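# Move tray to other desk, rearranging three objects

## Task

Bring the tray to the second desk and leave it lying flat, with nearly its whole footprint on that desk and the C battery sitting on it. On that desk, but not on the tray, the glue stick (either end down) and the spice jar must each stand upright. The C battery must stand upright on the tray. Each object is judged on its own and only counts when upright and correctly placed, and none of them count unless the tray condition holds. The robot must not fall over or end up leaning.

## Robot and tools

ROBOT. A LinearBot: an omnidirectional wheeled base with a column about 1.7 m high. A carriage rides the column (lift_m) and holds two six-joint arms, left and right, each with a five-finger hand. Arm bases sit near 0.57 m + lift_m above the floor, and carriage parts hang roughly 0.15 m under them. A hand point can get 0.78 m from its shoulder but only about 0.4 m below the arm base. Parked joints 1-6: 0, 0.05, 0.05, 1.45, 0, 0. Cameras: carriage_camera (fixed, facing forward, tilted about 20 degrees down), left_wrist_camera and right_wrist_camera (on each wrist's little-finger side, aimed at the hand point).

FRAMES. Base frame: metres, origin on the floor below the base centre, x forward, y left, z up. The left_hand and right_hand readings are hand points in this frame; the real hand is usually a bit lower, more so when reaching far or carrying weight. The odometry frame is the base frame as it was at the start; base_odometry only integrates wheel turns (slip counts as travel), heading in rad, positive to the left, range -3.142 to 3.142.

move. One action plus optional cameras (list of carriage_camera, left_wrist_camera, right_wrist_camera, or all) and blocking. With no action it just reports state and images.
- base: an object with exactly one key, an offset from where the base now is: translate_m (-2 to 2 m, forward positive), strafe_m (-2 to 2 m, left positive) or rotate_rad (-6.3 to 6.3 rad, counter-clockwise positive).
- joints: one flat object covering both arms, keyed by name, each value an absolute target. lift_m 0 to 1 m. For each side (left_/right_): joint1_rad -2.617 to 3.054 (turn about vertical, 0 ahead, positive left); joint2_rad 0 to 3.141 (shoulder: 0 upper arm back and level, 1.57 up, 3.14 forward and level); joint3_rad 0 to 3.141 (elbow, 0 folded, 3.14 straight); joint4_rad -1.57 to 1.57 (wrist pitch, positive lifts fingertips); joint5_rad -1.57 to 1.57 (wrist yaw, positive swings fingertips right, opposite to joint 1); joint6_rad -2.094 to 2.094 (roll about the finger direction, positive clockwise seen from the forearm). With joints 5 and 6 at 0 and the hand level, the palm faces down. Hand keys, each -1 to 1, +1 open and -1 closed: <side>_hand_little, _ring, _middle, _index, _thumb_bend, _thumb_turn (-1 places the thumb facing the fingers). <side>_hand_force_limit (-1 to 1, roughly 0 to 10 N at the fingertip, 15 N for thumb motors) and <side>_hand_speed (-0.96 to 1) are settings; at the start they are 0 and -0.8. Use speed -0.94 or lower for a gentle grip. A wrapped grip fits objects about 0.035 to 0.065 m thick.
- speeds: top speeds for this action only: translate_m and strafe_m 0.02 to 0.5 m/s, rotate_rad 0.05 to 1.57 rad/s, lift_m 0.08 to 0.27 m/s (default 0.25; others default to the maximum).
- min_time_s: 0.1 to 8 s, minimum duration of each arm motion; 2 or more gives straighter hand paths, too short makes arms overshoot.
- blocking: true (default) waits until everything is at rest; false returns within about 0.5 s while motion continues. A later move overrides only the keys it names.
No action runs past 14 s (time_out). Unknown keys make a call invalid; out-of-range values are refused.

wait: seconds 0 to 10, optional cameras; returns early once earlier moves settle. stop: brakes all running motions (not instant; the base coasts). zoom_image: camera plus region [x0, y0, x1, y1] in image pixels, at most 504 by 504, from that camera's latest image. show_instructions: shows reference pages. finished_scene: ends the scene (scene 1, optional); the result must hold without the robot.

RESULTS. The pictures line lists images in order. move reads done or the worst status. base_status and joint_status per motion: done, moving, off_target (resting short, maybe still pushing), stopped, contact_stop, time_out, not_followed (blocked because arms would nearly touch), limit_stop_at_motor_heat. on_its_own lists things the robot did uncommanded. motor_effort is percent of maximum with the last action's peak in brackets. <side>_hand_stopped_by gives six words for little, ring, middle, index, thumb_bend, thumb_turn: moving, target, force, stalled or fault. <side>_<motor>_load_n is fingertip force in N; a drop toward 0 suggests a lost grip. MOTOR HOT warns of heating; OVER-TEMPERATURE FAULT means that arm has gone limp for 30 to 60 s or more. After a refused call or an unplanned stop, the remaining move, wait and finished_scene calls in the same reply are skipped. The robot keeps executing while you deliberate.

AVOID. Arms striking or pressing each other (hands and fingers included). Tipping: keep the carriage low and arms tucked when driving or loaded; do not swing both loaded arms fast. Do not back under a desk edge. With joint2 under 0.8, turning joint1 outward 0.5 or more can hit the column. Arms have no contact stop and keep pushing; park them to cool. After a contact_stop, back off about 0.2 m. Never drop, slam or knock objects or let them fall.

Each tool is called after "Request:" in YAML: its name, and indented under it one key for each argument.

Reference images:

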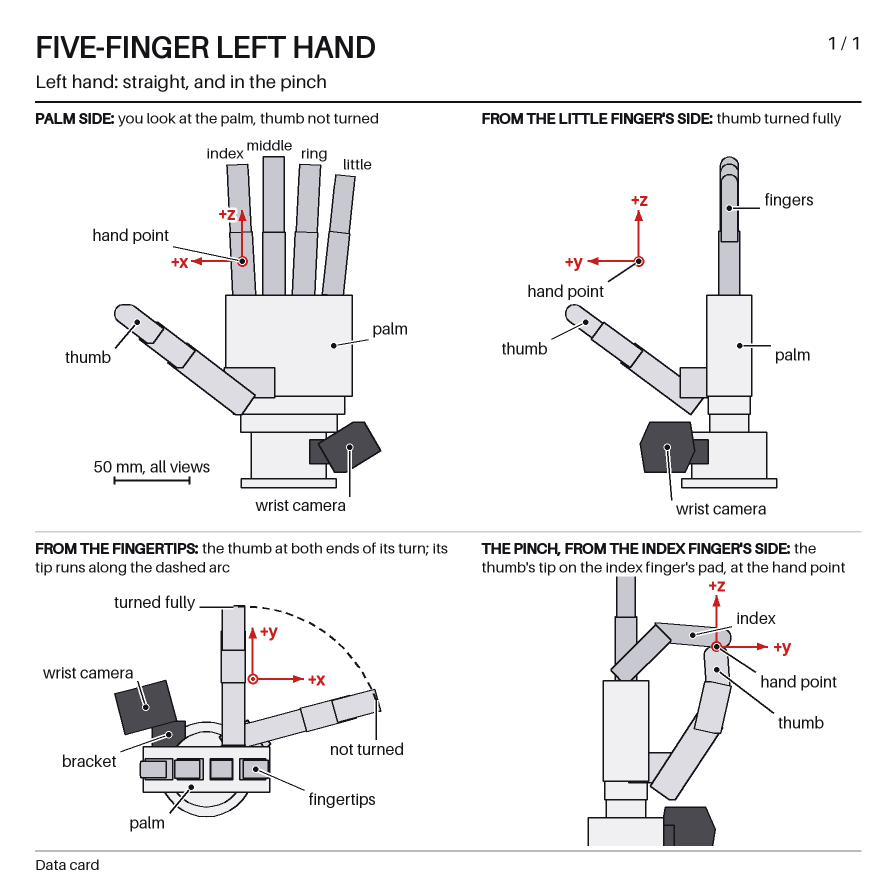

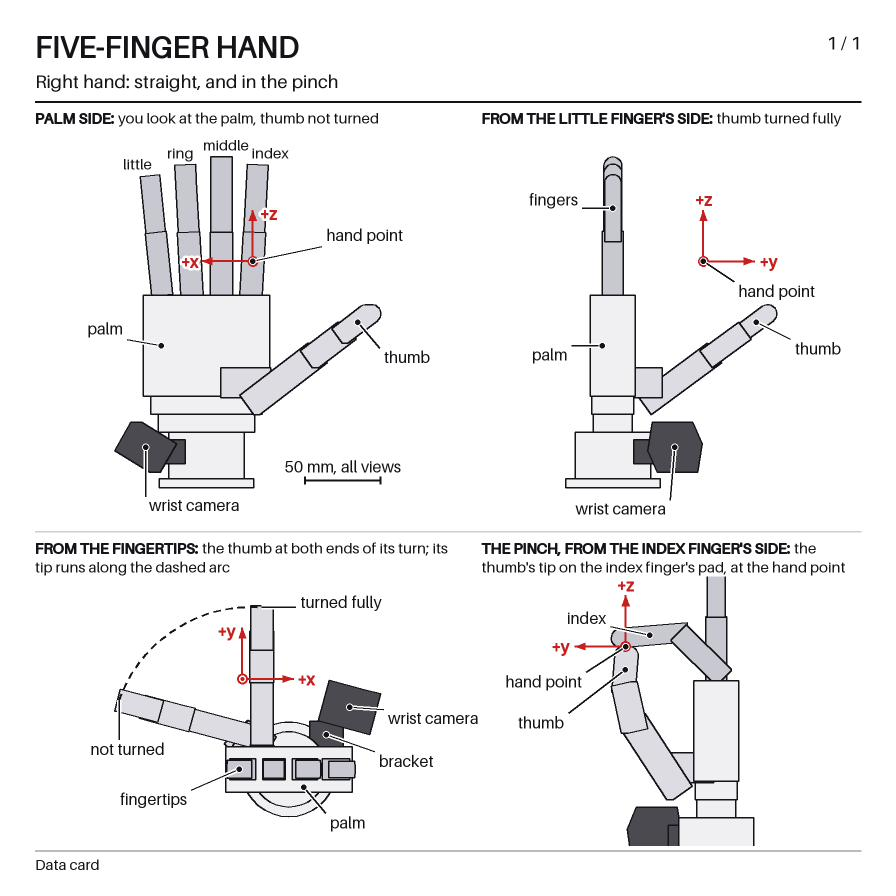

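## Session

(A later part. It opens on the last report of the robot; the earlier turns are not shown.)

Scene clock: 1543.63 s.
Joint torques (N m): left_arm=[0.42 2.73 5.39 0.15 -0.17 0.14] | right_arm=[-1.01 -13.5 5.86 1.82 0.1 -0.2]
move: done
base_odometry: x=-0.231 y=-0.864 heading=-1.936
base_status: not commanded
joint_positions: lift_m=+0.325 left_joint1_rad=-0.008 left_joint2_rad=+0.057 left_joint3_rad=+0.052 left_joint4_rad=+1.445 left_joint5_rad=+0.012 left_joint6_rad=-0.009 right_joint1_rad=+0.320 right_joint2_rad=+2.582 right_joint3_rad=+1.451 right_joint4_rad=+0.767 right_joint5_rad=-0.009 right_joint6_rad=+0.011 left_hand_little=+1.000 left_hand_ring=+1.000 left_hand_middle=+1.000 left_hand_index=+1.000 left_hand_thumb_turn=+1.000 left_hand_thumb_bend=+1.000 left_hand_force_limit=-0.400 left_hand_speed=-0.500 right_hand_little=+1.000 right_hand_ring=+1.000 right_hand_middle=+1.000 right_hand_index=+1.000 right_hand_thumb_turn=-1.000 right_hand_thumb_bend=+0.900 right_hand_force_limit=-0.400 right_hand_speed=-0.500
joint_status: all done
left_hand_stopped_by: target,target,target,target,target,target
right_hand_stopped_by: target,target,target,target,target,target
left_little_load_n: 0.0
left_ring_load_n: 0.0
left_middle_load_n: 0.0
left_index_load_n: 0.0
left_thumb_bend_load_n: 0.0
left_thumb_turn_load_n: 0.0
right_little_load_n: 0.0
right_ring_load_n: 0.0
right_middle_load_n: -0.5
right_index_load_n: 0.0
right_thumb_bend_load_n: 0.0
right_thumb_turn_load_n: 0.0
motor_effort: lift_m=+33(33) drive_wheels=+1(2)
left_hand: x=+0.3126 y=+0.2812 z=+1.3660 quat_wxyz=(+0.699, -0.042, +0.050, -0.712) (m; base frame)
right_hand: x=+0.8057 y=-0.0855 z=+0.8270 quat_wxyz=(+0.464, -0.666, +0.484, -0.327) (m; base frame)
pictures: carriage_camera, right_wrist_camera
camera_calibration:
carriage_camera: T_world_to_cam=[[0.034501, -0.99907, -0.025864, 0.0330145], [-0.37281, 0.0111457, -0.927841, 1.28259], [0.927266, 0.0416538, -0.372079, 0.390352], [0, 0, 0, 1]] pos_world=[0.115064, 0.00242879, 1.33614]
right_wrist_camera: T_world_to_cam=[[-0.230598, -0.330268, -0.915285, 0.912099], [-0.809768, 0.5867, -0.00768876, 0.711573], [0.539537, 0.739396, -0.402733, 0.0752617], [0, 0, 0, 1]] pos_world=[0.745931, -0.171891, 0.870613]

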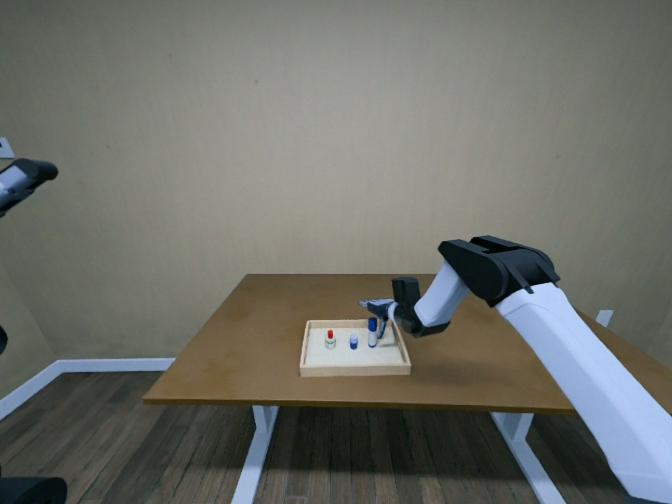

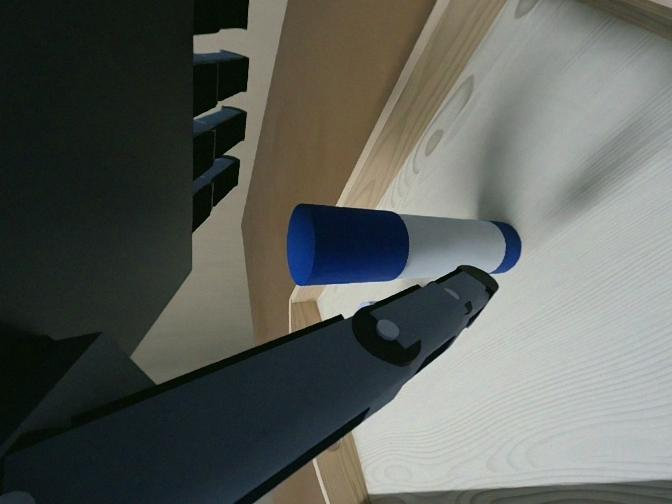

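Request:
move:
  joints: {"right_joint1_rad":0.337}
  min_time_s: 1

Request:
move:
  joints: {"lift_m":0.306}
  speeds: {"lift_m":0.08}
  cameras: ["carriage_camera","right_wrist_camera"]

Request:
zoom_image:
  camera: "carriage_camera"
  region: [300, 260, 440, 380]

Scene clock: 1610.10 s.
Joint torques (N m): left_arm=[0.43 2.62 5.2 0.14 -0.18 0.14] | right_arm=[0.01 -13.65 5.81 1.83 0.13 -0.17]
move: done
base_odometry: x=-0.231 y=-0.864 heading=-1.936
base_status: not commanded
joint_positions: lift_m=+0.325 left_joint1_rad=-0.008 left_joint2_rad=+0.057 left_joint3_rad=+0.052 left_joint4_rad=+1.445 left_joint5_rad=+0.012 left_joint6_rad=-0.009 right_joint1_rad=+0.332 right_joint2_rad=+2.582 right_joint3_rad=+1.451 right_joint4_rad=+0.767 right_joint5_rad=-0.009 right_joint6_rad=+0.011 left_hand_little=+1.000 left_hand_ring=+1.000 left_hand_middle=+1.000 left_hand_index=+1.000 left_hand_thumb_turn=+1.000 left_hand_thumb_bend=+1.000 left_hand_force_limit=-0.400 left_hand_speed=-0.500 right_hand_little=+1.000 right_hand_ring=+1.000 right_hand_middle=+1.000 right_hand_index=+1.000 right_hand_thumb_turn=-1.000 right_hand_thumb_bend=+0.900 right_hand_force_limit=-0.400 right_hand_speed=-0.500
joint_status: all done
left_hand_stopped_by: target,target,target,target,target,target
right_hand_stopped_by: target,target,target,target,target,target
left_little_load_n: 0.0
left_ring_load_n: 0.0
left_middle_load_n: 0.0
left_index_load_n: 0.0
left_thumb_bend_load_n: 0.0
left_thumb_turn_load_n: 0.0
right_little_load_n: 0.0
right_ring_load_n: 0.0
right_middle_load_n: 0.0
right_index_load_n: -0.5
right_thumb_bend_load_n: 0.0
right_thumb_turn_load_n: 0.0
motor_effort: lift_m=+33(33) drive_wheels=-1(2)
left_hand: x=+0.3126 y=+0.2812 z=+1.3660 quat_wxyz=(+0.699, -0.042, +0.050, -0.712) (m; base frame)
right_hand: x=+0.8028 y=-0.0783 z=+0.8270 quat_wxyz=(+0.466, -0.669, +0.480, -0.324) (m; base frame)
pictures: none

Scene clock: 1610.73 s.
Joint torques (N m): left_arm=[0.51 2.58 5.18 0.14 -0.18 0.14] | right_arm=[-0.12 -13.48 5.81 1.83 0.1 -0.21]
move: done
base_odometry: x=-0.231 y=-0.864 heading=-1.936
base_status: not commanded
joint_positions: lift_m=+0.306 left_joint1_rad=-0.008 left_joint2_rad=+0.057 left_joint3_rad=+0.052 left_joint4_rad=+1.445 left_joint5_rad=+0.012 left_joint6_rad=-0.009 right_joint1_rad=+0.332 right_joint2_rad=+2.582 right_joint3_rad=+1.450 right_joint4_rad=+0.767 right_joint5_rad=-0.009 right_joint6_rad=+0.011 left_hand_little=+1.000 left_hand_ring=+1.000 left_hand_middle=+1.000 left_hand_index=+1.000 left_hand_thumb_turn=+1.000 left_hand_thumb_bend=+1.000 left_hand_force_limit=-0.400 left_hand_speed=-0.500 right_hand_little=+1.000 right_hand_ring=+1.000 right_hand_middle=+1.000 right_hand_index=+1.000 right_hand_thumb_turn=-1.000 right_hand_thumb_bend=+0.900 right_hand_force_limit=-0.400 right_hand_speed=-0.500
joint_status: all done
left_hand_stopped_by: target,target,target,target,target,target
right_hand_stopped_by: target,target,target,target,target,target
left_little_load_n: 0.0
left_ring_load_n: 0.0
left_middle_load_n: 0.0
left_index_load_n: 0.0
left_thumb_bend_load_n: 0.0
left_thumb_turn_load_n: 0.0
right_little_load_n: 0.0
right_ring_load_n: 0.0
right_middle_load_n: -0.5
right_index_load_n: 0.0
right_thumb_bend_load_n: 0.0
right_thumb_turn_load_n: 0.0
motor_effort: lift_m=+32(34) drive_wheels=+1(2)
left_hand: x=+0.3124 y=+0.2812 z=+1.3471 quat_wxyz=(+0.700, -0.042, +0.050, -0.712) (m; base frame)
right_hand: x=+0.8025 y=-0.0784 z=+0.8077 quat_wxyz=(+0.466, -0.670, +0.480, -0.324) (m; base frame)
pictures: carriage_camera, right_wrist_camera
camera_calibration:
carriage_camera: T_world_to_cam=[[0.034501, -0.99907, -0.025864, 0.0325257], [-0.37281, 0.0111457, -0.927841, 1.26506], [0.927266, 0.0416538, -0.372079, 0.38332], [0, 0, 0, 1]] pos_world=[0.115064, 0.00242879, 1.31724]
right_wrist_camera: T_world_to_cam=[[-0.227248, -0.3332, -0.915061, 0.892993], [-0.816829, 0.576835, -0.00718883, 0.709296], [0.530235, 0.745814, -0.403252, 0.0723324], [0, 0, 0, 1]] pos_world=[0.743951, -0.165548, 0.85141]

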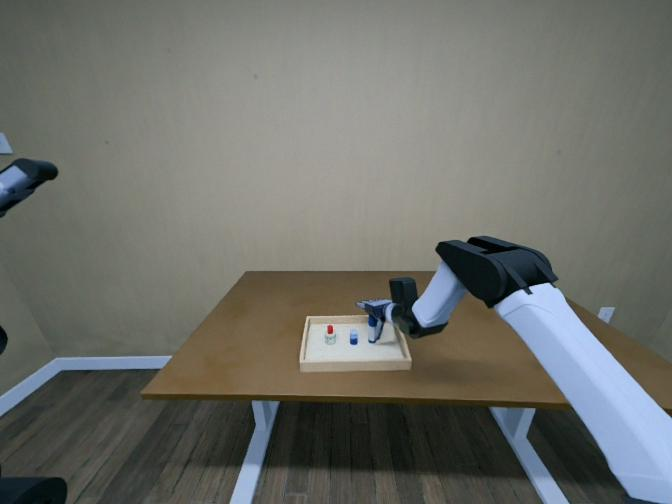

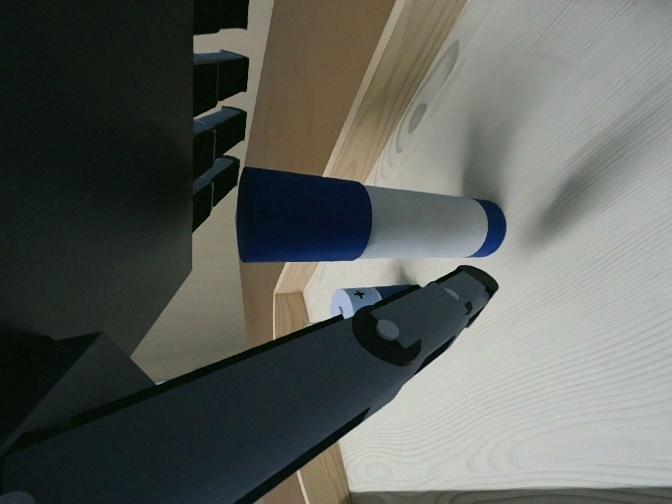

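Scaled by 3.600 from the camera's 672x504 image, which has a finer 960x720 frame.

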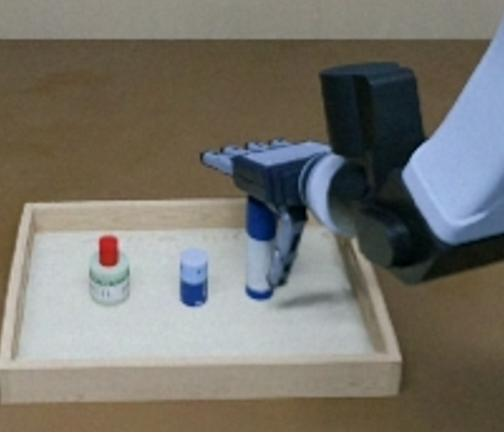

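Request:
move:
  joints: {"right_hand_speed":-0.9,"right_hand_force_limit":-0.4,"right_hand_thumb_bend":0.5,"right_hand_index":0.3,"right_hand_middle":0.3}
  cameras: ["carriage_camera","right_wrist_camera"]

Request:
zoom_image:
  camera: "carriage_camera"
  region: [300, 260, 440, 380]

Scene clock: 1639.07 s.
Joint torques (N m): left_arm=[0.47 2.59 5.23 0.16 -0.19 0.12] | right_arm=[0.02 -13.49 5.9 1.77 0.08 -0.21]
move: done
base_odometry: x=-0.231 y=-0.864 heading=-1.936
base_status: not commanded
joint_positions: lift_m=+0.306 left_joint1_rad=-0.008 left_joint2_rad=+0.057 left_joint3_rad=+0.052 left_joint4_rad=+1.445 left_joint5_rad=+0.012 left_joint6_rad=-0.009 right_joint1_rad=+0.332 right_joint2_rad=+2.582 right_joint3_rad=+1.450 right_joint4_rad=+0.767 right_joint5_rad=-0.009 right_joint6_rad=+0.011 left_hand_little=+1.000 left_hand_ring=+1.000 left_hand_middle=+1.000 left_hand_index=+1.000 left_hand_thumb_turn=+1.000 left_hand_thumb_bend=+1.000 left_hand_force_limit=-0.400 left_hand_speed=-0.500 right_hand_little=+1.000 right_hand_ring=+1.000 right_hand_middle=+0.300 right_hand_index=+0.300 right_hand_thumb_turn=-1.000 right_hand_thumb_bend=+0.500 right_hand_force_limit=-0.400 right_hand_speed=-0.900
joint_status: all done
left_hand_stopped_by: target,target,target,target,target,target
right_hand_stopped_by: target,target,target,target,target,target
left_little_load_n: 0.0
left_ring_load_n: 0.0
left_middle_load_n: 0.0
left_index_load_n: 0.0
left_thumb_bend_load_n: 0.0
left_thumb_turn_load_n: 0.0
right_little_load_n: 0.0
right_ring_load_n: 0.0
right_middle_load_n: 0.0
right_index_load_n: 0.0
right_thumb_bend_load_n: 0.0
right_thumb_turn_load_n: 0.0
motor_effort: lift_m=+32(32) drive_wheels=-1(2)
left_hand: x=+0.3124 y=+0.2812 z=+1.3471 quat_wxyz=(+0.700, -0.042, +0.050, -0.712) (m; base frame)
right_hand: x=+0.8025 y=-0.0784 z=+0.8077 quat_wxyz=(+0.466, -0.670, +0.480, -0.324) (m; base frame)
pictures: carriage_camera, right_wrist_camera
camera_calibration:
carriage_camera: T_world_to_cam=[[0.034501, -0.99907, -0.025864, 0.0325257], [-0.37281, 0.0111457, -0.927841, 1.26506], [0.927266, 0.0416538, -0.372079, 0.38332], [0, 0, 0, 1]] pos_world=[0.115064, 0.00242879, 1.31724]
right_wrist_camera: T_world_to_cam=[[-0.227248, -0.3332, -0.915061, 0.892993], [-0.816829, 0.576835, -0.00718883, 0.709296], [0.530235, 0.745814, -0.403252, 0.0723324], [0, 0, 0, 1]] pos_world=[0.743951, -0.165548, 0.85141]

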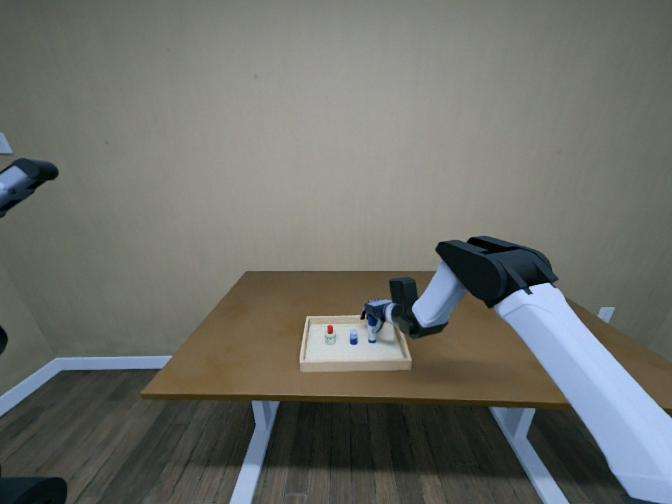

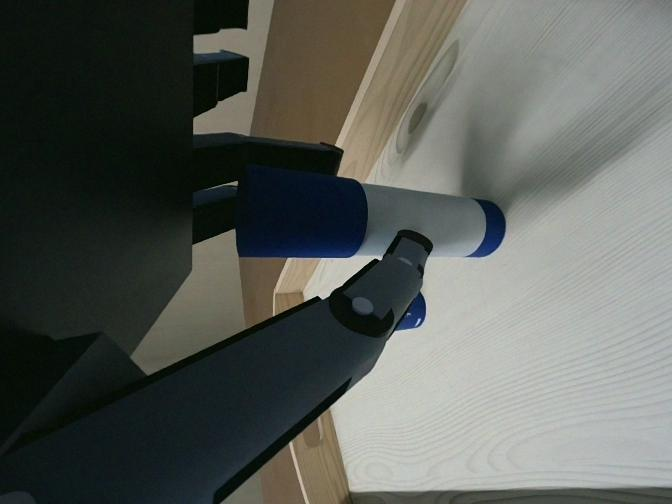

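Scaled by 3.600 from the camera's 672x504 image, which has a finer 960x720 frame.

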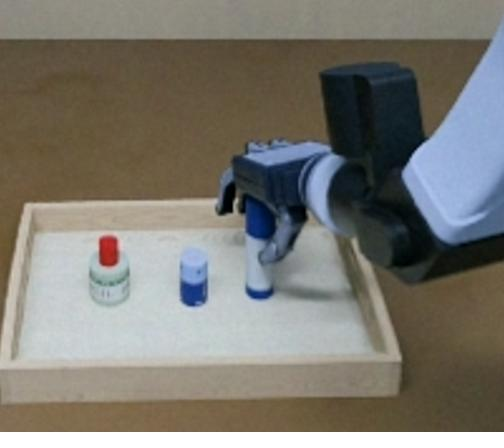

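Request:
move:
  joints: {"right_hand_index":-0.1,"right_hand_middle":-0.1}
  cameras: ["carriage_camera","right_wrist_camera"]

Request:
zoom_image:
  camera: "carriage_camera"
  region: [300, 260, 440, 380]

Scene clock: 1655.50 s.
Joint torques (N m): left_arm=[0.49 2.59 5.19 0.15 -0.19 0.14] | right_arm=[-0.02 -13.5 5.9 1.79 0.09 -0.21]
move: off_target
base_odometry: x=-0.231 y=-0.864 heading=-1.936
base_status: not commanded
joint_positions: lift_m=+0.306 left_joint1_rad=-0.008 left_joint2_rad=+0.057 left_joint3_rad=+0.052 left_joint4_rad=+1.445 left_joint5_rad=+0.012 left_joint6_rad=-0.009 right_joint1_rad=+0.332 right_joint2_rad=+2.582 right_joint3_rad=+1.450 right_joint4_rad=+0.767 right_joint5_rad=-0.009 right_joint6_rad=+0.011 left_hand_little=+1.000 left_hand_ring=+1.000 left_hand_middle=+1.000 left_hand_index=+1.000 left_hand_thumb_turn=+1.000 left_hand_thumb_bend=+1.000 left_hand_force_limit=-0.400 left_hand_speed=-0.500 right_hand_little=+1.000 right_hand_ring=+1.000 right_hand_middle=-0.052 right_hand_index=-0.100 right_hand_thumb_turn=-1.000 right_hand_thumb_bend=+0.501 right_hand_force_limit=-0.400 right_hand_speed=-0.900
joint_status: right_hand_middle off_target (ended at -0.052, target -0.100); the others done
left_hand_stopped_by: target,target,target,target,target,target
right_hand_stopped_by: target,target,force,target,target,target
left_little_load_n: 0.0
left_ring_load_n: 0.0
left_middle_load_n: 0.0
left_index_load_n: 0.0
left_thumb_bend_load_n: 0.0
left_thumb_turn_load_n: 0.0
right_little_load_n: 0.0
right_ring_load_n: 0.0
right_middle_load_n: 3.0
right_index_load_n: 0.0
right_thumb_bend_load_n: 3.0
right_thumb_turn_load_n: 0.5
motor_effort: lift_m=+32(32) drive_wheels=+1(2)
left_hand: x=+0.3124 y=+0.2812 z=+1.3471 quat_wxyz=(+0.700, -0.042, +0.050, -0.712) (m; base frame)
right_hand: x=+0.8025 y=-0.0784 z=+0.8077 quat_wxyz=(+0.466, -0.670, +0.480, -0.324) (m; base frame)
pictures: carriage_camera, right_wrist_camera
camera_calibration:
carriage_camera: T_world_to_cam=[[0.034501, -0.99907, -0.025864, 0.0325257], [-0.37281, 0.0111457, -0.927841, 1.26506], [0.927266, 0.0416538, -0.372079, 0.38332], [0, 0, 0, 1]] pos_world=[0.115064, 0.00242879, 1.31724]
right_wrist_camera: T_world_to_cam=[[-0.227248, -0.3332, -0.915061, 0.892993], [-0.816829, 0.576835, -0.00718883, 0.709296], [0.530235, 0.745814, -0.403252, 0.0723324], [0, 0, 0, 1]] pos_world=[0.743951, -0.165548, 0.85141]

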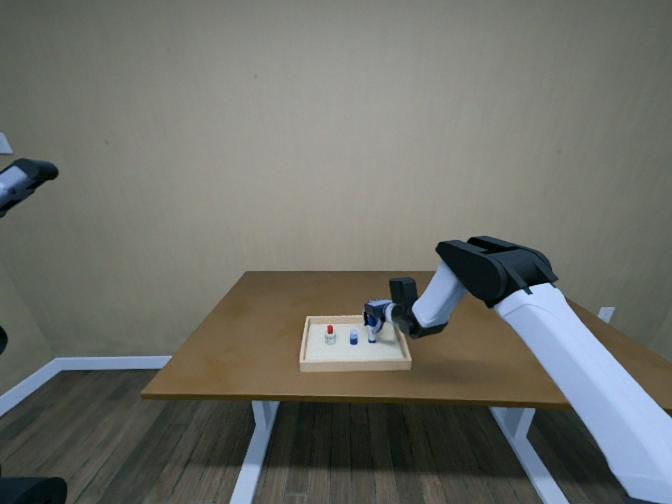

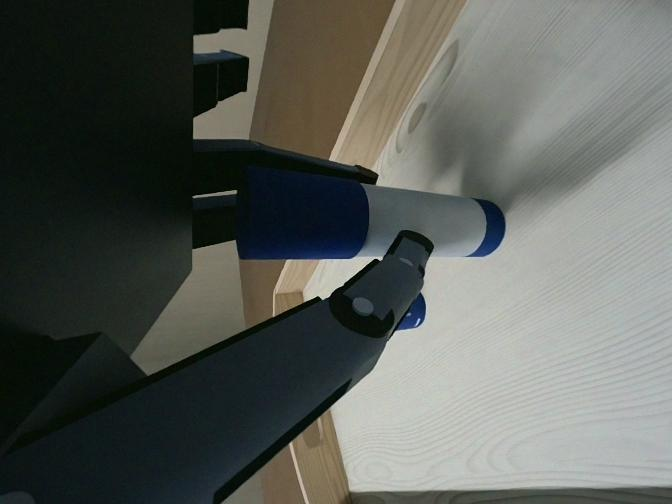

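Scaled by 3.600 from the camera's 672x504 image, which has a finer 960x720 frame.

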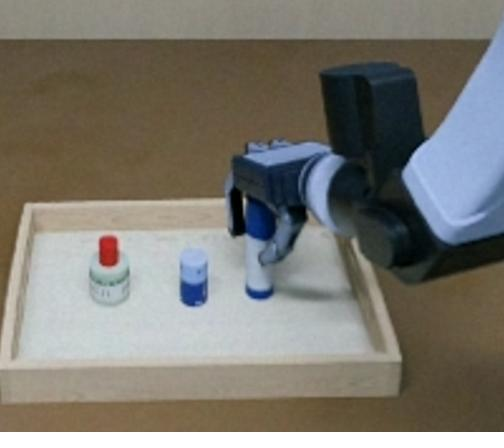

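Request:
move:
  joints: {"right_hand_force_limit":0.1,"right_hand_middle":-0.4,"right_hand_index":-0.4}
  cameras: ["right_wrist_camera"]

Scene clock: 1667.40 s.
Joint torques (N m): left_arm=[0.46 2.62 5.23 0.14 -0.19 0.14] | right_arm=[0.02 -13.61 5.81 1.82 0.08 -0.2]
move: off_target
base_odometry: x=-0.231 y=-0.864 heading=-1.936
base_status: not commanded
joint_positions: lift_m=+0.306 left_joint1_rad=-0.008 left_joint2_rad=+0.057 left_joint3_rad=+0.052 left_joint4_rad=+1.445 left_joint5_rad=+0.012 left_joint6_rad=-0.009 right_joint1_rad=+0.332 right_joint2_rad=+2.582 right_joint3_rad=+1.450 right_joint4_rad=+0.768 right_joint5_rad=-0.009 right_joint6_rad=+0.010 left_hand_little=+1.000 left_hand_ring=+1.000 left_hand_middle=+1.000 left_hand_index=+1.000 left_hand_thumb_turn=+1.000 left_hand_thumb_bend=+1.000 left_hand_force_limit=-0.400 left_hand_speed=-0.500 right_hand_little=+1.000 right_hand_ring=+1.000 right_hand_middle=-0.067 right_hand_index=-0.163 right_hand_thumb_turn=-1.000 right_hand_thumb_bend=+0.503 right_hand_force_limit=+0.100 right_hand_speed=-0.900
joint_status: right_hand_middle off_target (ended at -0.067, target -0.400); right_hand_index off_target (ended at -0.163, target -0.400); the others done
left_hand_stopped_by: target,target,target,target,target,target
right_hand_stopped_by: target,target,force,force,target,target
left_little_load_n: 0.0
left_ring_load_n: 0.0
left_middle_load_n: 0.5
left_index_load_n: 0.0
left_thumb_bend_load_n: 0.0
left_thumb_turn_load_n: 0.0
right_little_load_n: 0.0
right_ring_load_n: 0.0
right_middle_load_n: 4.5
right_index_load_n: 6.5
right_thumb_bend_load_n: 10.5
right_thumb_turn_load_n: -1.5
motor_effort: lift_m=+32(32) drive_wheels=+1(2)
left_hand: x=+0.3124 y=+0.2812 z=+1.3471 quat_wxyz=(+0.700, -0.042, +0.050, -0.712) (m; base frame)
right_hand: x=+0.8026 y=-0.0784 z=+0.8078 quat_wxyz=(+0.466, -0.670, +0.479, -0.324) (m; base frame)
pictures: right_wrist_camera
camera_calibration:
right_wrist_camera: T_world_to_cam=[[-0.226739, -0.333428, -0.915104, 0.892707], [-0.816914, 0.576708, -0.00771977, 0.709793], [0.530322, 0.745811, -0.403144, 0.0722156], [0, 0, 0, 1]] pos_world=[0.743953, -0.165549, 0.851512]

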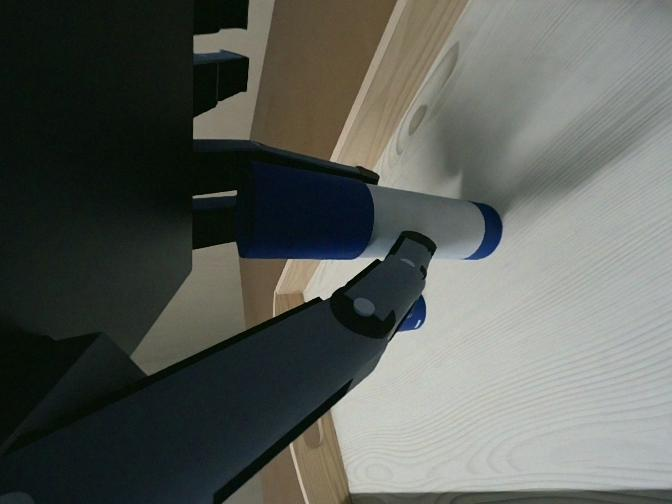

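Request:
move:
  joints: {"lift_m":0.33}
  speeds: {"lift_m":0.08}
  cameras: ["right_wrist_camera"]

Request:
move:
  joints: {"lift_m":0.42}
  speeds: {"lift_m":0.12}
  cameras: ["right_wrist_camera","carriage_camera"]

Request:
zoom_image:
  camera: "carriage_camera"
  region: [280, 280, 460, 420]

Scene clock: 1676.97 s.
Joint torques (N m): left_arm=[0.51 2.54 5.2 0.11 -0.18 0.14] | right_arm=[-0.09 -13.53 6.15 1.8 0.06 -0.18]
move: done
base_odometry: x=-0.231 y=-0.864 heading=-1.936
base_status: not commanded
joint_positions: lift_m=+0.330 left_joint1_rad=-0.008 left_joint2_rad=+0.057 left_joint3_rad=+0.052 left_joint4_rad=+1.447 left_joint5_rad=+0.011 left_joint6_rad=-0.009 right_joint1_rad=+0.332 right_joint2_rad=+2.582 right_joint3_rad=+1.449 right_joint4_rad=+0.764 right_joint5_rad=-0.009 right_joint6_rad=+0.010 left_hand_little=+1.000 left_hand_ring=+1.000 left_hand_middle=+1.000 left_hand_index=+1.000 left_hand_thumb_turn=+1.000 left_hand_thumb_bend=+1.000 left_hand_force_limit=-0.400 left_hand_speed=-0.500 right_hand_little=+1.000 right_hand_ring=+1.000 right_hand_middle=-0.067 right_hand_index=-0.163 right_hand_thumb_turn=-1.000 right_hand_thumb_bend=+0.503 right_hand_force_limit=+0.100 right_hand_speed=-0.900
joint_status: all done
left_hand_stopped_by: target,target,target,target,target,target
right_hand_stopped_by: target,target,force,force,target,target
left_little_load_n: 0.0
left_ring_load_n: 0.0
left_middle_load_n: 0.0
left_index_load_n: 0.0
left_thumb_bend_load_n: 0.0
left_thumb_turn_load_n: -0.5
right_little_load_n: 0.0
right_ring_load_n: 0.0
right_middle_load_n: 6.0
right_index_load_n: 2.5
right_thumb_bend_load_n: 8.5
right_thumb_turn_load_n: -0.5
motor_effort: lift_m=+40(49) drive_wheels=+0(3)
left_hand: x=+0.3122 y=+0.2813 z=+1.3705 quat_wxyz=(+0.700, -0.042, +0.050, -0.712) (m; base frame)
right_hand: x=+0.8017 y=-0.0787 z=+0.8300 quat_wxyz=(+0.464, -0.671, +0.480, -0.323) (m; base frame)
pictures: right_wrist_camera
camera_calibration:
right_wrist_camera: T_world_to_cam=[[-0.230717, -0.334798, -0.913608, 0.914592], [-0.81694, 0.576701, -0.00503059, 0.70725], [0.528563, 0.745202, -0.406564, 0.0859975], [0, 0, 0, 1]] pos_world=[0.743338, -0.165754, 0.8741]

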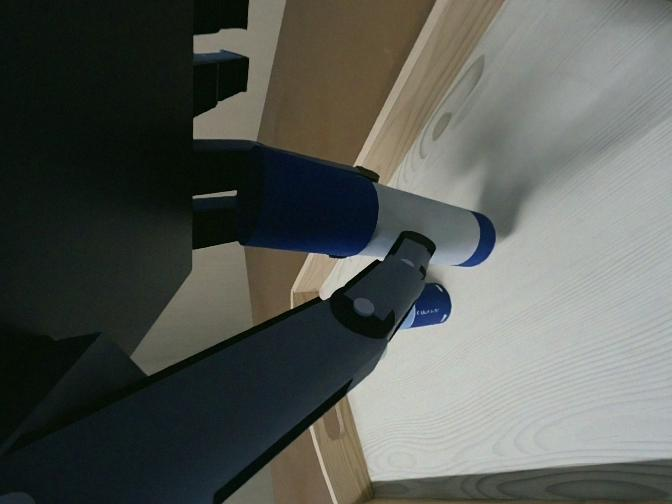

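Scene clock: 1678.13 s.
Joint torques (N m): left_arm=[0.47 2.65 5.26 0.11 -0.18 0.15] | right_arm=[0.09 -13.55 6.08 1.84 0.1 -0.17]
move: done
base_odometry: x=-0.231 y=-0.864 heading=-1.936
base_status: not commanded
joint_positions: lift_m=+0.420 left_joint1_rad=-0.008 left_joint2_rad=+0.057 left_joint3_rad=+0.052 left_joint4_rad=+1.447 left_joint5_rad=+0.011 left_joint6_rad=-0.009 right_joint1_rad=+0.332 right_joint2_rad=+2.582 right_joint3_rad=+1.448 right_joint4_rad=+0.763 right_joint5_rad=-0.009 right_joint6_rad=+0.010 left_hand_little=+1.000 left_hand_ring=+1.000 left_hand_middle=+1.000 left_hand_index=+1.000 left_hand_thumb_turn=+1.000 left_hand_thumb_bend=+1.000 left_hand_force_limit=-0.400 left_hand_speed=-0.500 right_hand_little=+1.000 right_hand_ring=+1.000 right_hand_middle=-0.067 right_hand_index=-0.163 right_hand_thumb_turn=-1.000 right_hand_thumb_bend=+0.503 right_hand_force_limit=+0.100 right_hand_speed=-0.900
joint_status: all done
left_hand_stopped_by: target,target,target,target,target,target
right_hand_stopped_by: target,target,force,force,target,target
left_little_load_n: 0.0
left_ring_load_n: 0.0
left_middle_load_n: 0.0
left_index_load_n: 0.0
left_thumb_bend_load_n: 0.0
left_thumb_turn_load_n: 0.0
right_little_load_n: 0.0
right_ring_load_n: 0.0
right_middle_load_n: 6.0
right_index_load_n: 3.0
right_thumb_bend_load_n: 9.0
right_thumb_turn_load_n: -0.5
motor_effort: lift_m=+40(48) drive_wheels=-1(2)
left_hand: x=+0.3121 y=+0.2813 z=+1.4606 quat_wxyz=(+0.700, -0.042, +0.050, -0.712) (m; base frame)
right_hand: x=+0.8013 y=-0.0789 z=+0.9194 quat_wxyz=(+0.463, -0.671, +0.481, -0.322) (m; base frame)
pictures: carriage_camera, right_wrist_camera
camera_calibration:
carriage_camera: T_world_to_cam=[[0.034501, -0.99907, -0.025864, 0.0354587], [-0.37281, 0.0111457, -0.927841, 1.37027], [0.927266, 0.0416538, -0.372079, 0.425514], [0, 0, 0, 1]] pos_world=[0.115064, 0.00242879, 1.43064]
right_wrist_camera: T_world_to_cam=[[-0.232666, -0.335509, -0.912853, 0.996918], [-0.816958, 0.576685, -0.00372987, 0.706184], [0.52768, 0.744895, -0.408272, 0.124966], [0, 0, 0, 1]] pos_world=[0.74293, -0.165857, 0.963694]

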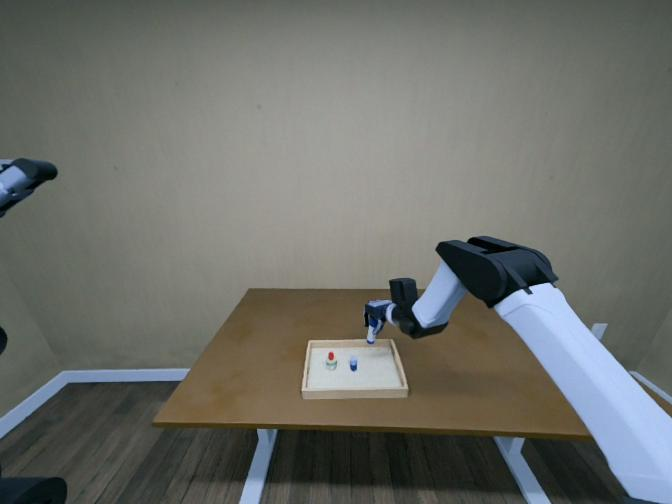

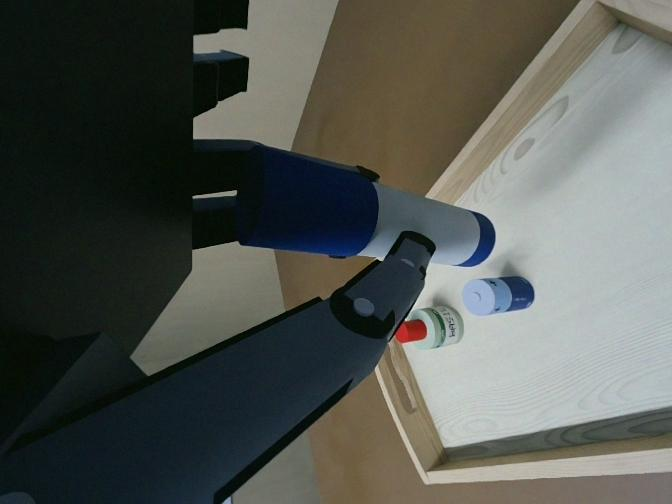

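Scaled by 2.800 from the camera's 672x504 image, which has a finer 960x720 frame.

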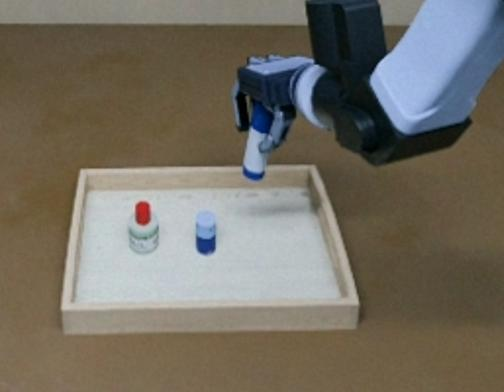

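Request:
move:
  joints: {"right_joint1_rad":-0.006,"right_joint6_rad":-0.13,"right_joint4_rad":0.82}
  min_time_s: 4

Request:
move:
  joints: {"lift_m":0.33}
  speeds: {"lift_m":0.1}
  cameras: ["right_wrist_camera","carriage_camera"]

Request:
zoom_image:
  camera: "carriage_camera"
  region: [340, 260, 480, 380]

Scene clock: 1720.20 s.
Joint torques (N m): left_arm=[0.51 2.65 5.26 0.12 -0.19 0.13] | right_arm=[-1.1 -13.48 6.13 1.97 0.1 -0.26]
move: done
base_odometry: x=-0.231 y=-0.864 heading=-1.936
base_status: not commanded
joint_positions: lift_m=+0.420 left_joint1_rad=-0.008 left_joint2_rad=+0.057 left_joint3_rad=+0.052 left_joint4_rad=+1.447 left_joint5_rad=+0.011 left_joint6_rad=-0.009 right_joint1_rad=+0.000 right_joint2_rad=+2.582 right_joint3_rad=+1.448 right_joint4_rad=+0.789 right_joint5_rad=-0.009 right_joint6_rad=-0.118 left_hand_little=+1.000 left_hand_ring=+1.000 left_hand_middle=+1.000 left_hand_index=+1.000 left_hand_thumb_turn=+1.000 left_hand_thumb_bend=+1.000 left_hand_force_limit=-0.400 left_hand_speed=-0.500 right_hand_little=+1.000 right_hand_ring=+1.000 right_hand_middle=-0.067 right_hand_index=-0.163 right_hand_thumb_turn=-1.000 right_hand_thumb_bend=+0.503 right_hand_force_limit=+0.100 right_hand_speed=-0.900
joint_status: all done
left_hand_stopped_by: target,target,target,target,target,target
right_hand_stopped_by: target,target,force,force,target,target
left_little_load_n: 0.0
left_ring_load_n: 0.0
left_middle_load_n: 0.0
left_index_load_n: 0.0
left_thumb_bend_load_n: 0.0
left_thumb_turn_load_n: 0.0
right_little_load_n: 0.0
right_ring_load_n: 0.0
right_middle_load_n: 6.5
right_index_load_n: 3.0
right_thumb_bend_load_n: 8.5
right_thumb_turn_load_n: -0.5
motor_effort: lift_m=+40(40) drive_wheels=+0(2)
left_hand: x=+0.3121 y=+0.2813 z=+1.4606 quat_wxyz=(+0.700, -0.042, +0.050, -0.712) (m; base frame)
right_hand: x=+0.8493 y=-0.2906 z=+0.9220 quat_wxyz=(+0.385, -0.613, +0.542, -0.428) (m; base frame)
pictures: none

Scene clock: 1721.50 s.
Joint torques (N m): left_arm=[0.49 2.78 5.27 0.13 -0.17 0.13] | right_arm=[-0.85 -13.52 6.23 1.92 0.08 -0.22]
move: done
base_odometry: x=-0.231 y=-0.864 heading=-1.936
base_status: not commanded
joint_positions: lift_m=+0.330 left_joint1_rad=-0.008 left_joint2_rad=+0.057 left_joint3_rad=+0.052 left_joint4_rad=+1.447 left_joint5_rad=+0.011 left_joint6_rad=-0.009 right_joint1_rad=+0.000 right_joint2_rad=+2.582 right_joint3_rad=+1.448 right_joint4_rad=+0.795 right_joint5_rad=-0.009 right_joint6_rad=-0.118 left_hand_little=+1.000 left_hand_ring=+1.000 left_hand_middle=+1.000 left_hand_index=+1.000 left_hand_thumb_turn=+1.000 left_hand_thumb_bend=+1.000 left_hand_force_limit=-0.400 left_hand_speed=-0.500 right_hand_little=+1.000 right_hand_ring=+1.000 right_hand_middle=-0.067 right_hand_index=-0.163 right_hand_thumb_turn=-1.000 right_hand_thumb_bend=+0.503 right_hand_force_limit=+0.100 right_hand_speed=-0.900
joint_status: all done
left_hand_stopped_by: target,target,target,target,target,target
right_hand_stopped_by: target,target,force,force,target,target
left_little_load_n: 0.0
left_ring_load_n: 0.0
left_middle_load_n: 0.0
left_index_load_n: 0.0
left_thumb_bend_load_n: 0.0
left_thumb_turn_load_n: 0.0
right_little_load_n: 0.0
right_ring_load_n: 0.0
right_middle_load_n: 6.0
right_index_load_n: 2.5
right_thumb_bend_load_n: 9.0
right_thumb_turn_load_n: 0.0
motor_effort: lift_m=+33(34) drive_wheels=+0(2)
left_hand: x=+0.3120 y=+0.2813 z=+1.3710 quat_wxyz=(+0.700, -0.042, +0.049, -0.712) (m; base frame)
right_hand: x=+0.8500 y=-0.2906 z=+0.8337 quat_wxyz=(+0.386, -0.612, +0.540, -0.430) (m; base frame)
pictures: carriage_camera, right_wrist_camera
camera_calibration:
carriage_camera: T_world_to_cam=[[0.034501, -0.99907, -0.025864, 0.0331439], [-0.37281, 0.0111457, -0.927841, 1.28723], [0.927266, 0.0416538, -0.372079, 0.392213], [0, 0, 0, 1]] pos_world=[0.115064, 0.00242879, 1.34114]
right_wrist_camera: T_world_to_cam=[[-0.286546, -0.363496, -0.886432, 0.874531], [-0.617428, 0.777536, -0.119253, 0.852939], [0.732581, 0.513136, -0.447233, 0.0130288], [0, 0, 0, 1]] pos_world=[0.767677, -0.351987, 0.882755]

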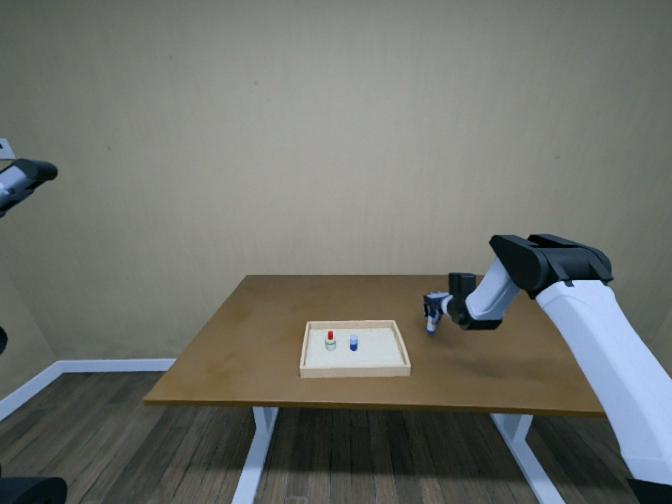

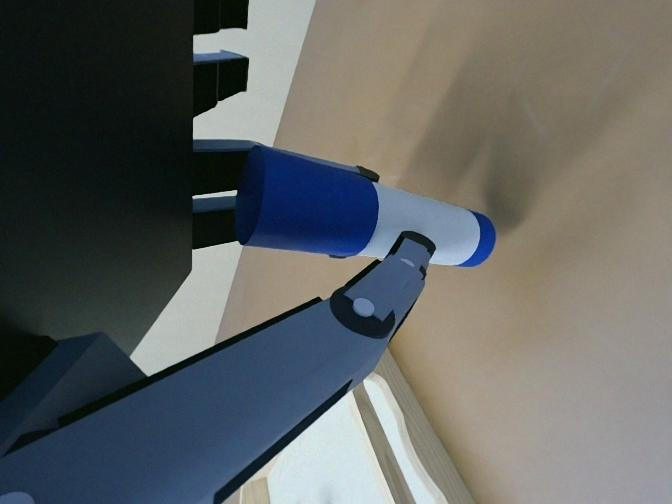

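Scaled by 3.600 from the camera's 672x504 image, which has a finer 960x720 frame.

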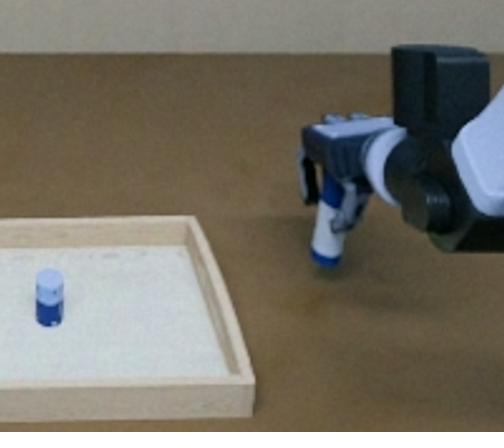

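Request:
move:
  joints: {"lift_m":0.306}
  speeds: {"lift_m":0.08}
  cameras: ["right_wrist_camera"]

Request:
zoom_image:
  camera: "right_wrist_camera"
  region: [420, 150, 580, 300]

Scene clock: 1737.37 s.
Joint torques (N m): left_arm=[0.44 2.71 5.31 0.12 -0.19 0.14] | right_arm=[-1.06 -13.53 6.17 1.92 0.1 -0.23]
move: done
base_odometry: x=-0.231 y=-0.864 heading=-1.936
base_status: not commanded
joint_positions: lift_m=+0.306 left_joint1_rad=-0.008 left_joint2_rad=+0.057 left_joint3_rad=+0.051 left_joint4_rad=+1.447 left_joint5_rad=+0.011 left_joint6_rad=-0.009 right_joint1_rad=+0.000 right_joint2_rad=+2.582 right_joint3_rad=+1.448 right_joint4_rad=+0.796 right_joint5_rad=-0.009 right_joint6_rad=-0.118 left_hand_little=+1.000 left_hand_ring=+1.000 left_hand_middle=+1.000 left_hand_index=+1.000 left_hand_thumb_turn=+1.000 left_hand_thumb_bend=+1.000 left_hand_force_limit=-0.400 left_hand_speed=-0.500 right_hand_little=+1.000 right_hand_ring=+1.000 right_hand_middle=-0.067 right_hand_index=-0.163 right_hand_thumb_turn=-1.000 right_hand_thumb_bend=+0.503 right_hand_force_limit=+0.100 right_hand_speed=-0.900
joint_status: all done
left_hand_stopped_by: target,target,target,target,target,target
right_hand_stopped_by: target,target,force,force,target,target
left_little_load_n: 0.0
left_ring_load_n: 0.0
left_middle_load_n: -0.5
left_index_load_n: 0.0
left_thumb_bend_load_n: 0.0
left_thumb_turn_load_n: 0.0
right_little_load_n: 0.0
right_ring_load_n: 0.0
right_middle_load_n: 6.0
right_index_load_n: 2.5
right_thumb_bend_load_n: 9.0
right_thumb_turn_load_n: 0.0
motor_effort: lift_m=+32(32) drive_wheels=+1(1)
left_hand: x=+0.3121 y=+0.2813 z=+1.3469 quat_wxyz=(+0.700, -0.042, +0.050, -0.712) (m; base frame)
right_hand: x=+0.8501 y=-0.2906 z=+0.8099 quat_wxyz=(+0.386, -0.612, +0.540, -0.430) (m; base frame)
pictures: right_wrist_camera
camera_calibration:
right_wrist_camera: T_world_to_cam=[[-0.285839, -0.363498, -0.886659, 0.853088], [-0.617362, 0.777515, -0.119729, 0.850454], [0.732912, 0.513166, -0.446654, 0.00164286], [0, 0, 0, 1]] pos_world=[0.76768, -0.351987, 0.858957]

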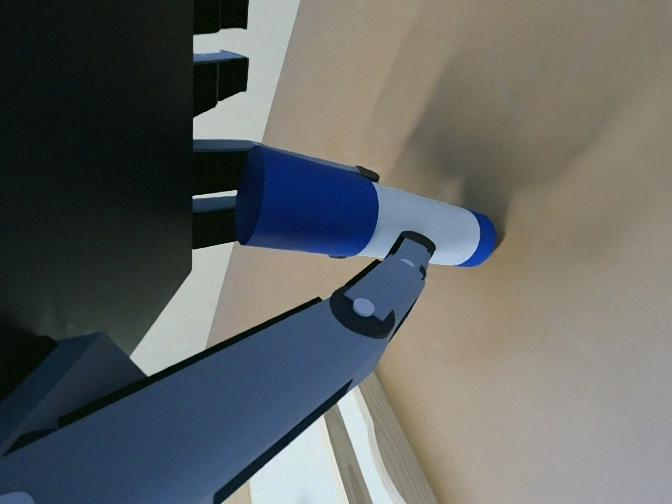

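Scaled by 3.150 from the camera's 672x504 image, which has a finer 960x720 frame.

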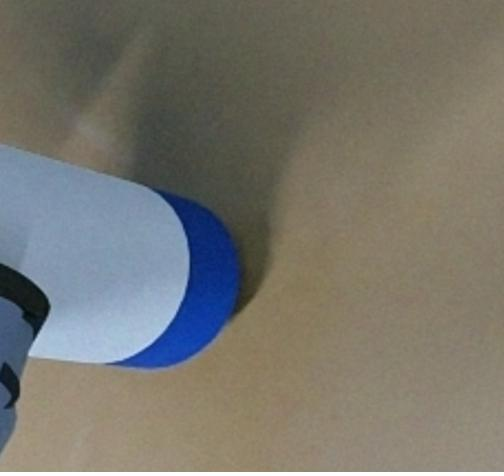

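Request:
move:
  joints: {"lift_m":0.301}
  speeds: {"lift_m":0.08}
  cameras: ["right_wrist_camera"]

Request:
move:
  joints: {"lift_m":0.297}
  speeds: {"lift_m":0.08}
  cameras: ["right_wrist_camera"]

Scene clock: 1746.60 s.
Joint torques (N m): left_arm=[0.54 2.69 5.26 0.11 -0.18 0.14] | right_arm=[-1.11 -13.59 6.34 1.92 0.06 -0.22]
move: done
base_odometry: x=-0.231 y=-0.864 heading=-1.936
base_status: not commanded
joint_positions: lift_m=+0.301 left_joint1_rad=-0.008 left_joint2_rad=+0.057 left_joint3_rad=+0.051 left_joint4_rad=+1.448 left_joint5_rad=+0.011 left_joint6_rad=-0.009 right_joint1_rad=+0.000 right_joint2_rad=+2.582 right_joint3_rad=+1.446 right_joint4_rad=+0.795 right_joint5_rad=-0.009 right_joint6_rad=-0.119 left_hand_little=+1.000 left_hand_ring=+1.000 left_hand_middle=+1.000 left_hand_index=+1.000 left_hand_thumb_turn=+1.000 left_hand_thumb_bend=+1.000 left_hand_force_limit=-0.400 left_hand_speed=-0.500 right_hand_little=+1.000 right_hand_ring=+1.000 right_hand_middle=-0.067 right_hand_index=-0.163 right_hand_thumb_turn=-1.000 right_hand_thumb_bend=+0.503 right_hand_force_limit=+0.100 right_hand_speed=-0.900
joint_status: all done
left_hand_stopped_by: target,target,target,target,target,target
right_hand_stopped_by: target,target,force,force,target,target
left_little_load_n: 0.0
left_ring_load_n: 0.0
left_middle_load_n: 0.0
left_index_load_n: 0.0
left_thumb_bend_load_n: 0.0
left_thumb_turn_load_n: 0.0
right_little_load_n: 0.0
right_ring_load_n: 0.0
right_middle_load_n: 6.0
right_index_load_n: 3.0
right_thumb_bend_load_n: 9.0
right_thumb_turn_load_n: -0.5
motor_effort: lift_m=+32(34) drive_wheels=-1(2)
left_hand: x=+0.3121 y=+0.2813 z=+1.3419 quat_wxyz=(+0.700, -0.042, +0.049, -0.712) (m; base frame)
right_hand: x=+0.8496 y=-0.2907 z=+0.8043 quat_wxyz=(+0.386, -0.612, +0.541, -0.429) (m; base frame)
pictures: right_wrist_camera
camera_calibration:
right_wrist_camera: T_world_to_cam=[[-0.287484, -0.363889, -0.885967, 0.848714], [-0.617664, 0.777406, -0.118877, 0.849023], [0.732014, 0.513055, -0.448253, 0.00154182], [0, 0, 0, 1]] pos_world=[0.767274, -0.351988, 0.853553]

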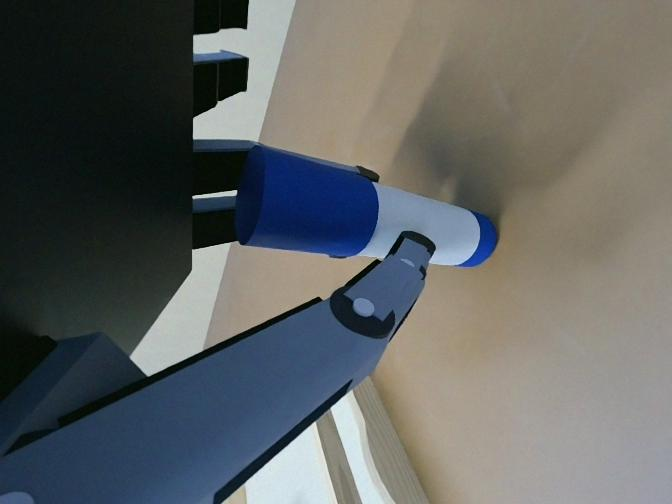

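Scene clock: 1747.10 s.
Joint torques (N m): left_arm=[0.5 2.78 5.42 0.13 -0.18 0.14] | right_arm=[-1.06 -13.56 6.19 1.85 0.07 -0.2]
move: done
base_odometry: x=-0.231 y=-0.864 heading=-1.936
base_status: not commanded
joint_positions: lift_m=+0.297 left_joint1_rad=-0.008 left_joint2_rad=+0.057 left_joint3_rad=+0.050 left_joint4_rad=+1.448 left_joint5_rad=+0.011 left_joint6_rad=-0.009 right_joint1_rad=+0.000 right_joint2_rad=+2.582 right_joint3_rad=+1.446 right_joint4_rad=+0.802 right_joint5_rad=-0.009 right_joint6_rad=-0.119 left_hand_little=+1.000 left_hand_ring=+1.000 left_hand_middle=+1.000 left_hand_index=+1.000 left_hand_thumb_turn=+1.000 left_hand_thumb_bend=+1.000 left_hand_force_limit=-0.400 left_hand_speed=-0.500 right_hand_little=+1.000 right_hand_ring=+1.000 right_hand_middle=-0.067 right_hand_index=-0.163 right_hand_thumb_turn=-1.000 right_hand_thumb_bend=+0.503 right_hand_force_limit=+0.100 right_hand_speed=-0.900
joint_status: all done
left_hand_stopped_by: target,target,target,target,target,target
right_hand_stopped_by: target,target,force,force,target,target
left_little_load_n: 0.0
left_ring_load_n: 0.0
left_middle_load_n: 0.0
left_index_load_n: 0.0
left_thumb_bend_load_n: 0.0
left_thumb_turn_load_n: 0.0
right_little_load_n: 0.0
right_ring_load_n: 0.0
right_middle_load_n: 6.5
right_index_load_n: 2.0
right_thumb_bend_load_n: 8.5
right_thumb_turn_load_n: 0.0
motor_effort: lift_m=+32(34) drive_wheels=-1(1)
left_hand: x=+0.3122 y=+0.2813 z=+1.3377 quat_wxyz=(+0.700, -0.042, +0.050, -0.712) (m; base frame)
right_hand: x=+0.8506 y=-0.2907 z=+0.8019 quat_wxyz=(+0.387, -0.611, +0.539, -0.431) (m; base frame)
pictures: right_wrist_camera
camera_calibration:
right_wrist_camera: T_world_to_cam=[[-0.281374, -0.36392, -0.887914, 0.843234], [-0.61687, 0.777374, -0.123132, 0.852112], [0.735051, 0.513081, -0.443224, -0.00692324], [0, 0, 0, 1]] pos_world=[0.767996, -0.351988, 0.850573]

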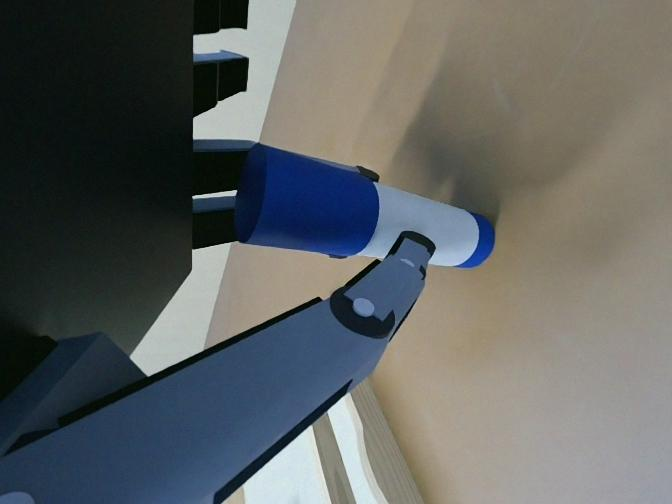

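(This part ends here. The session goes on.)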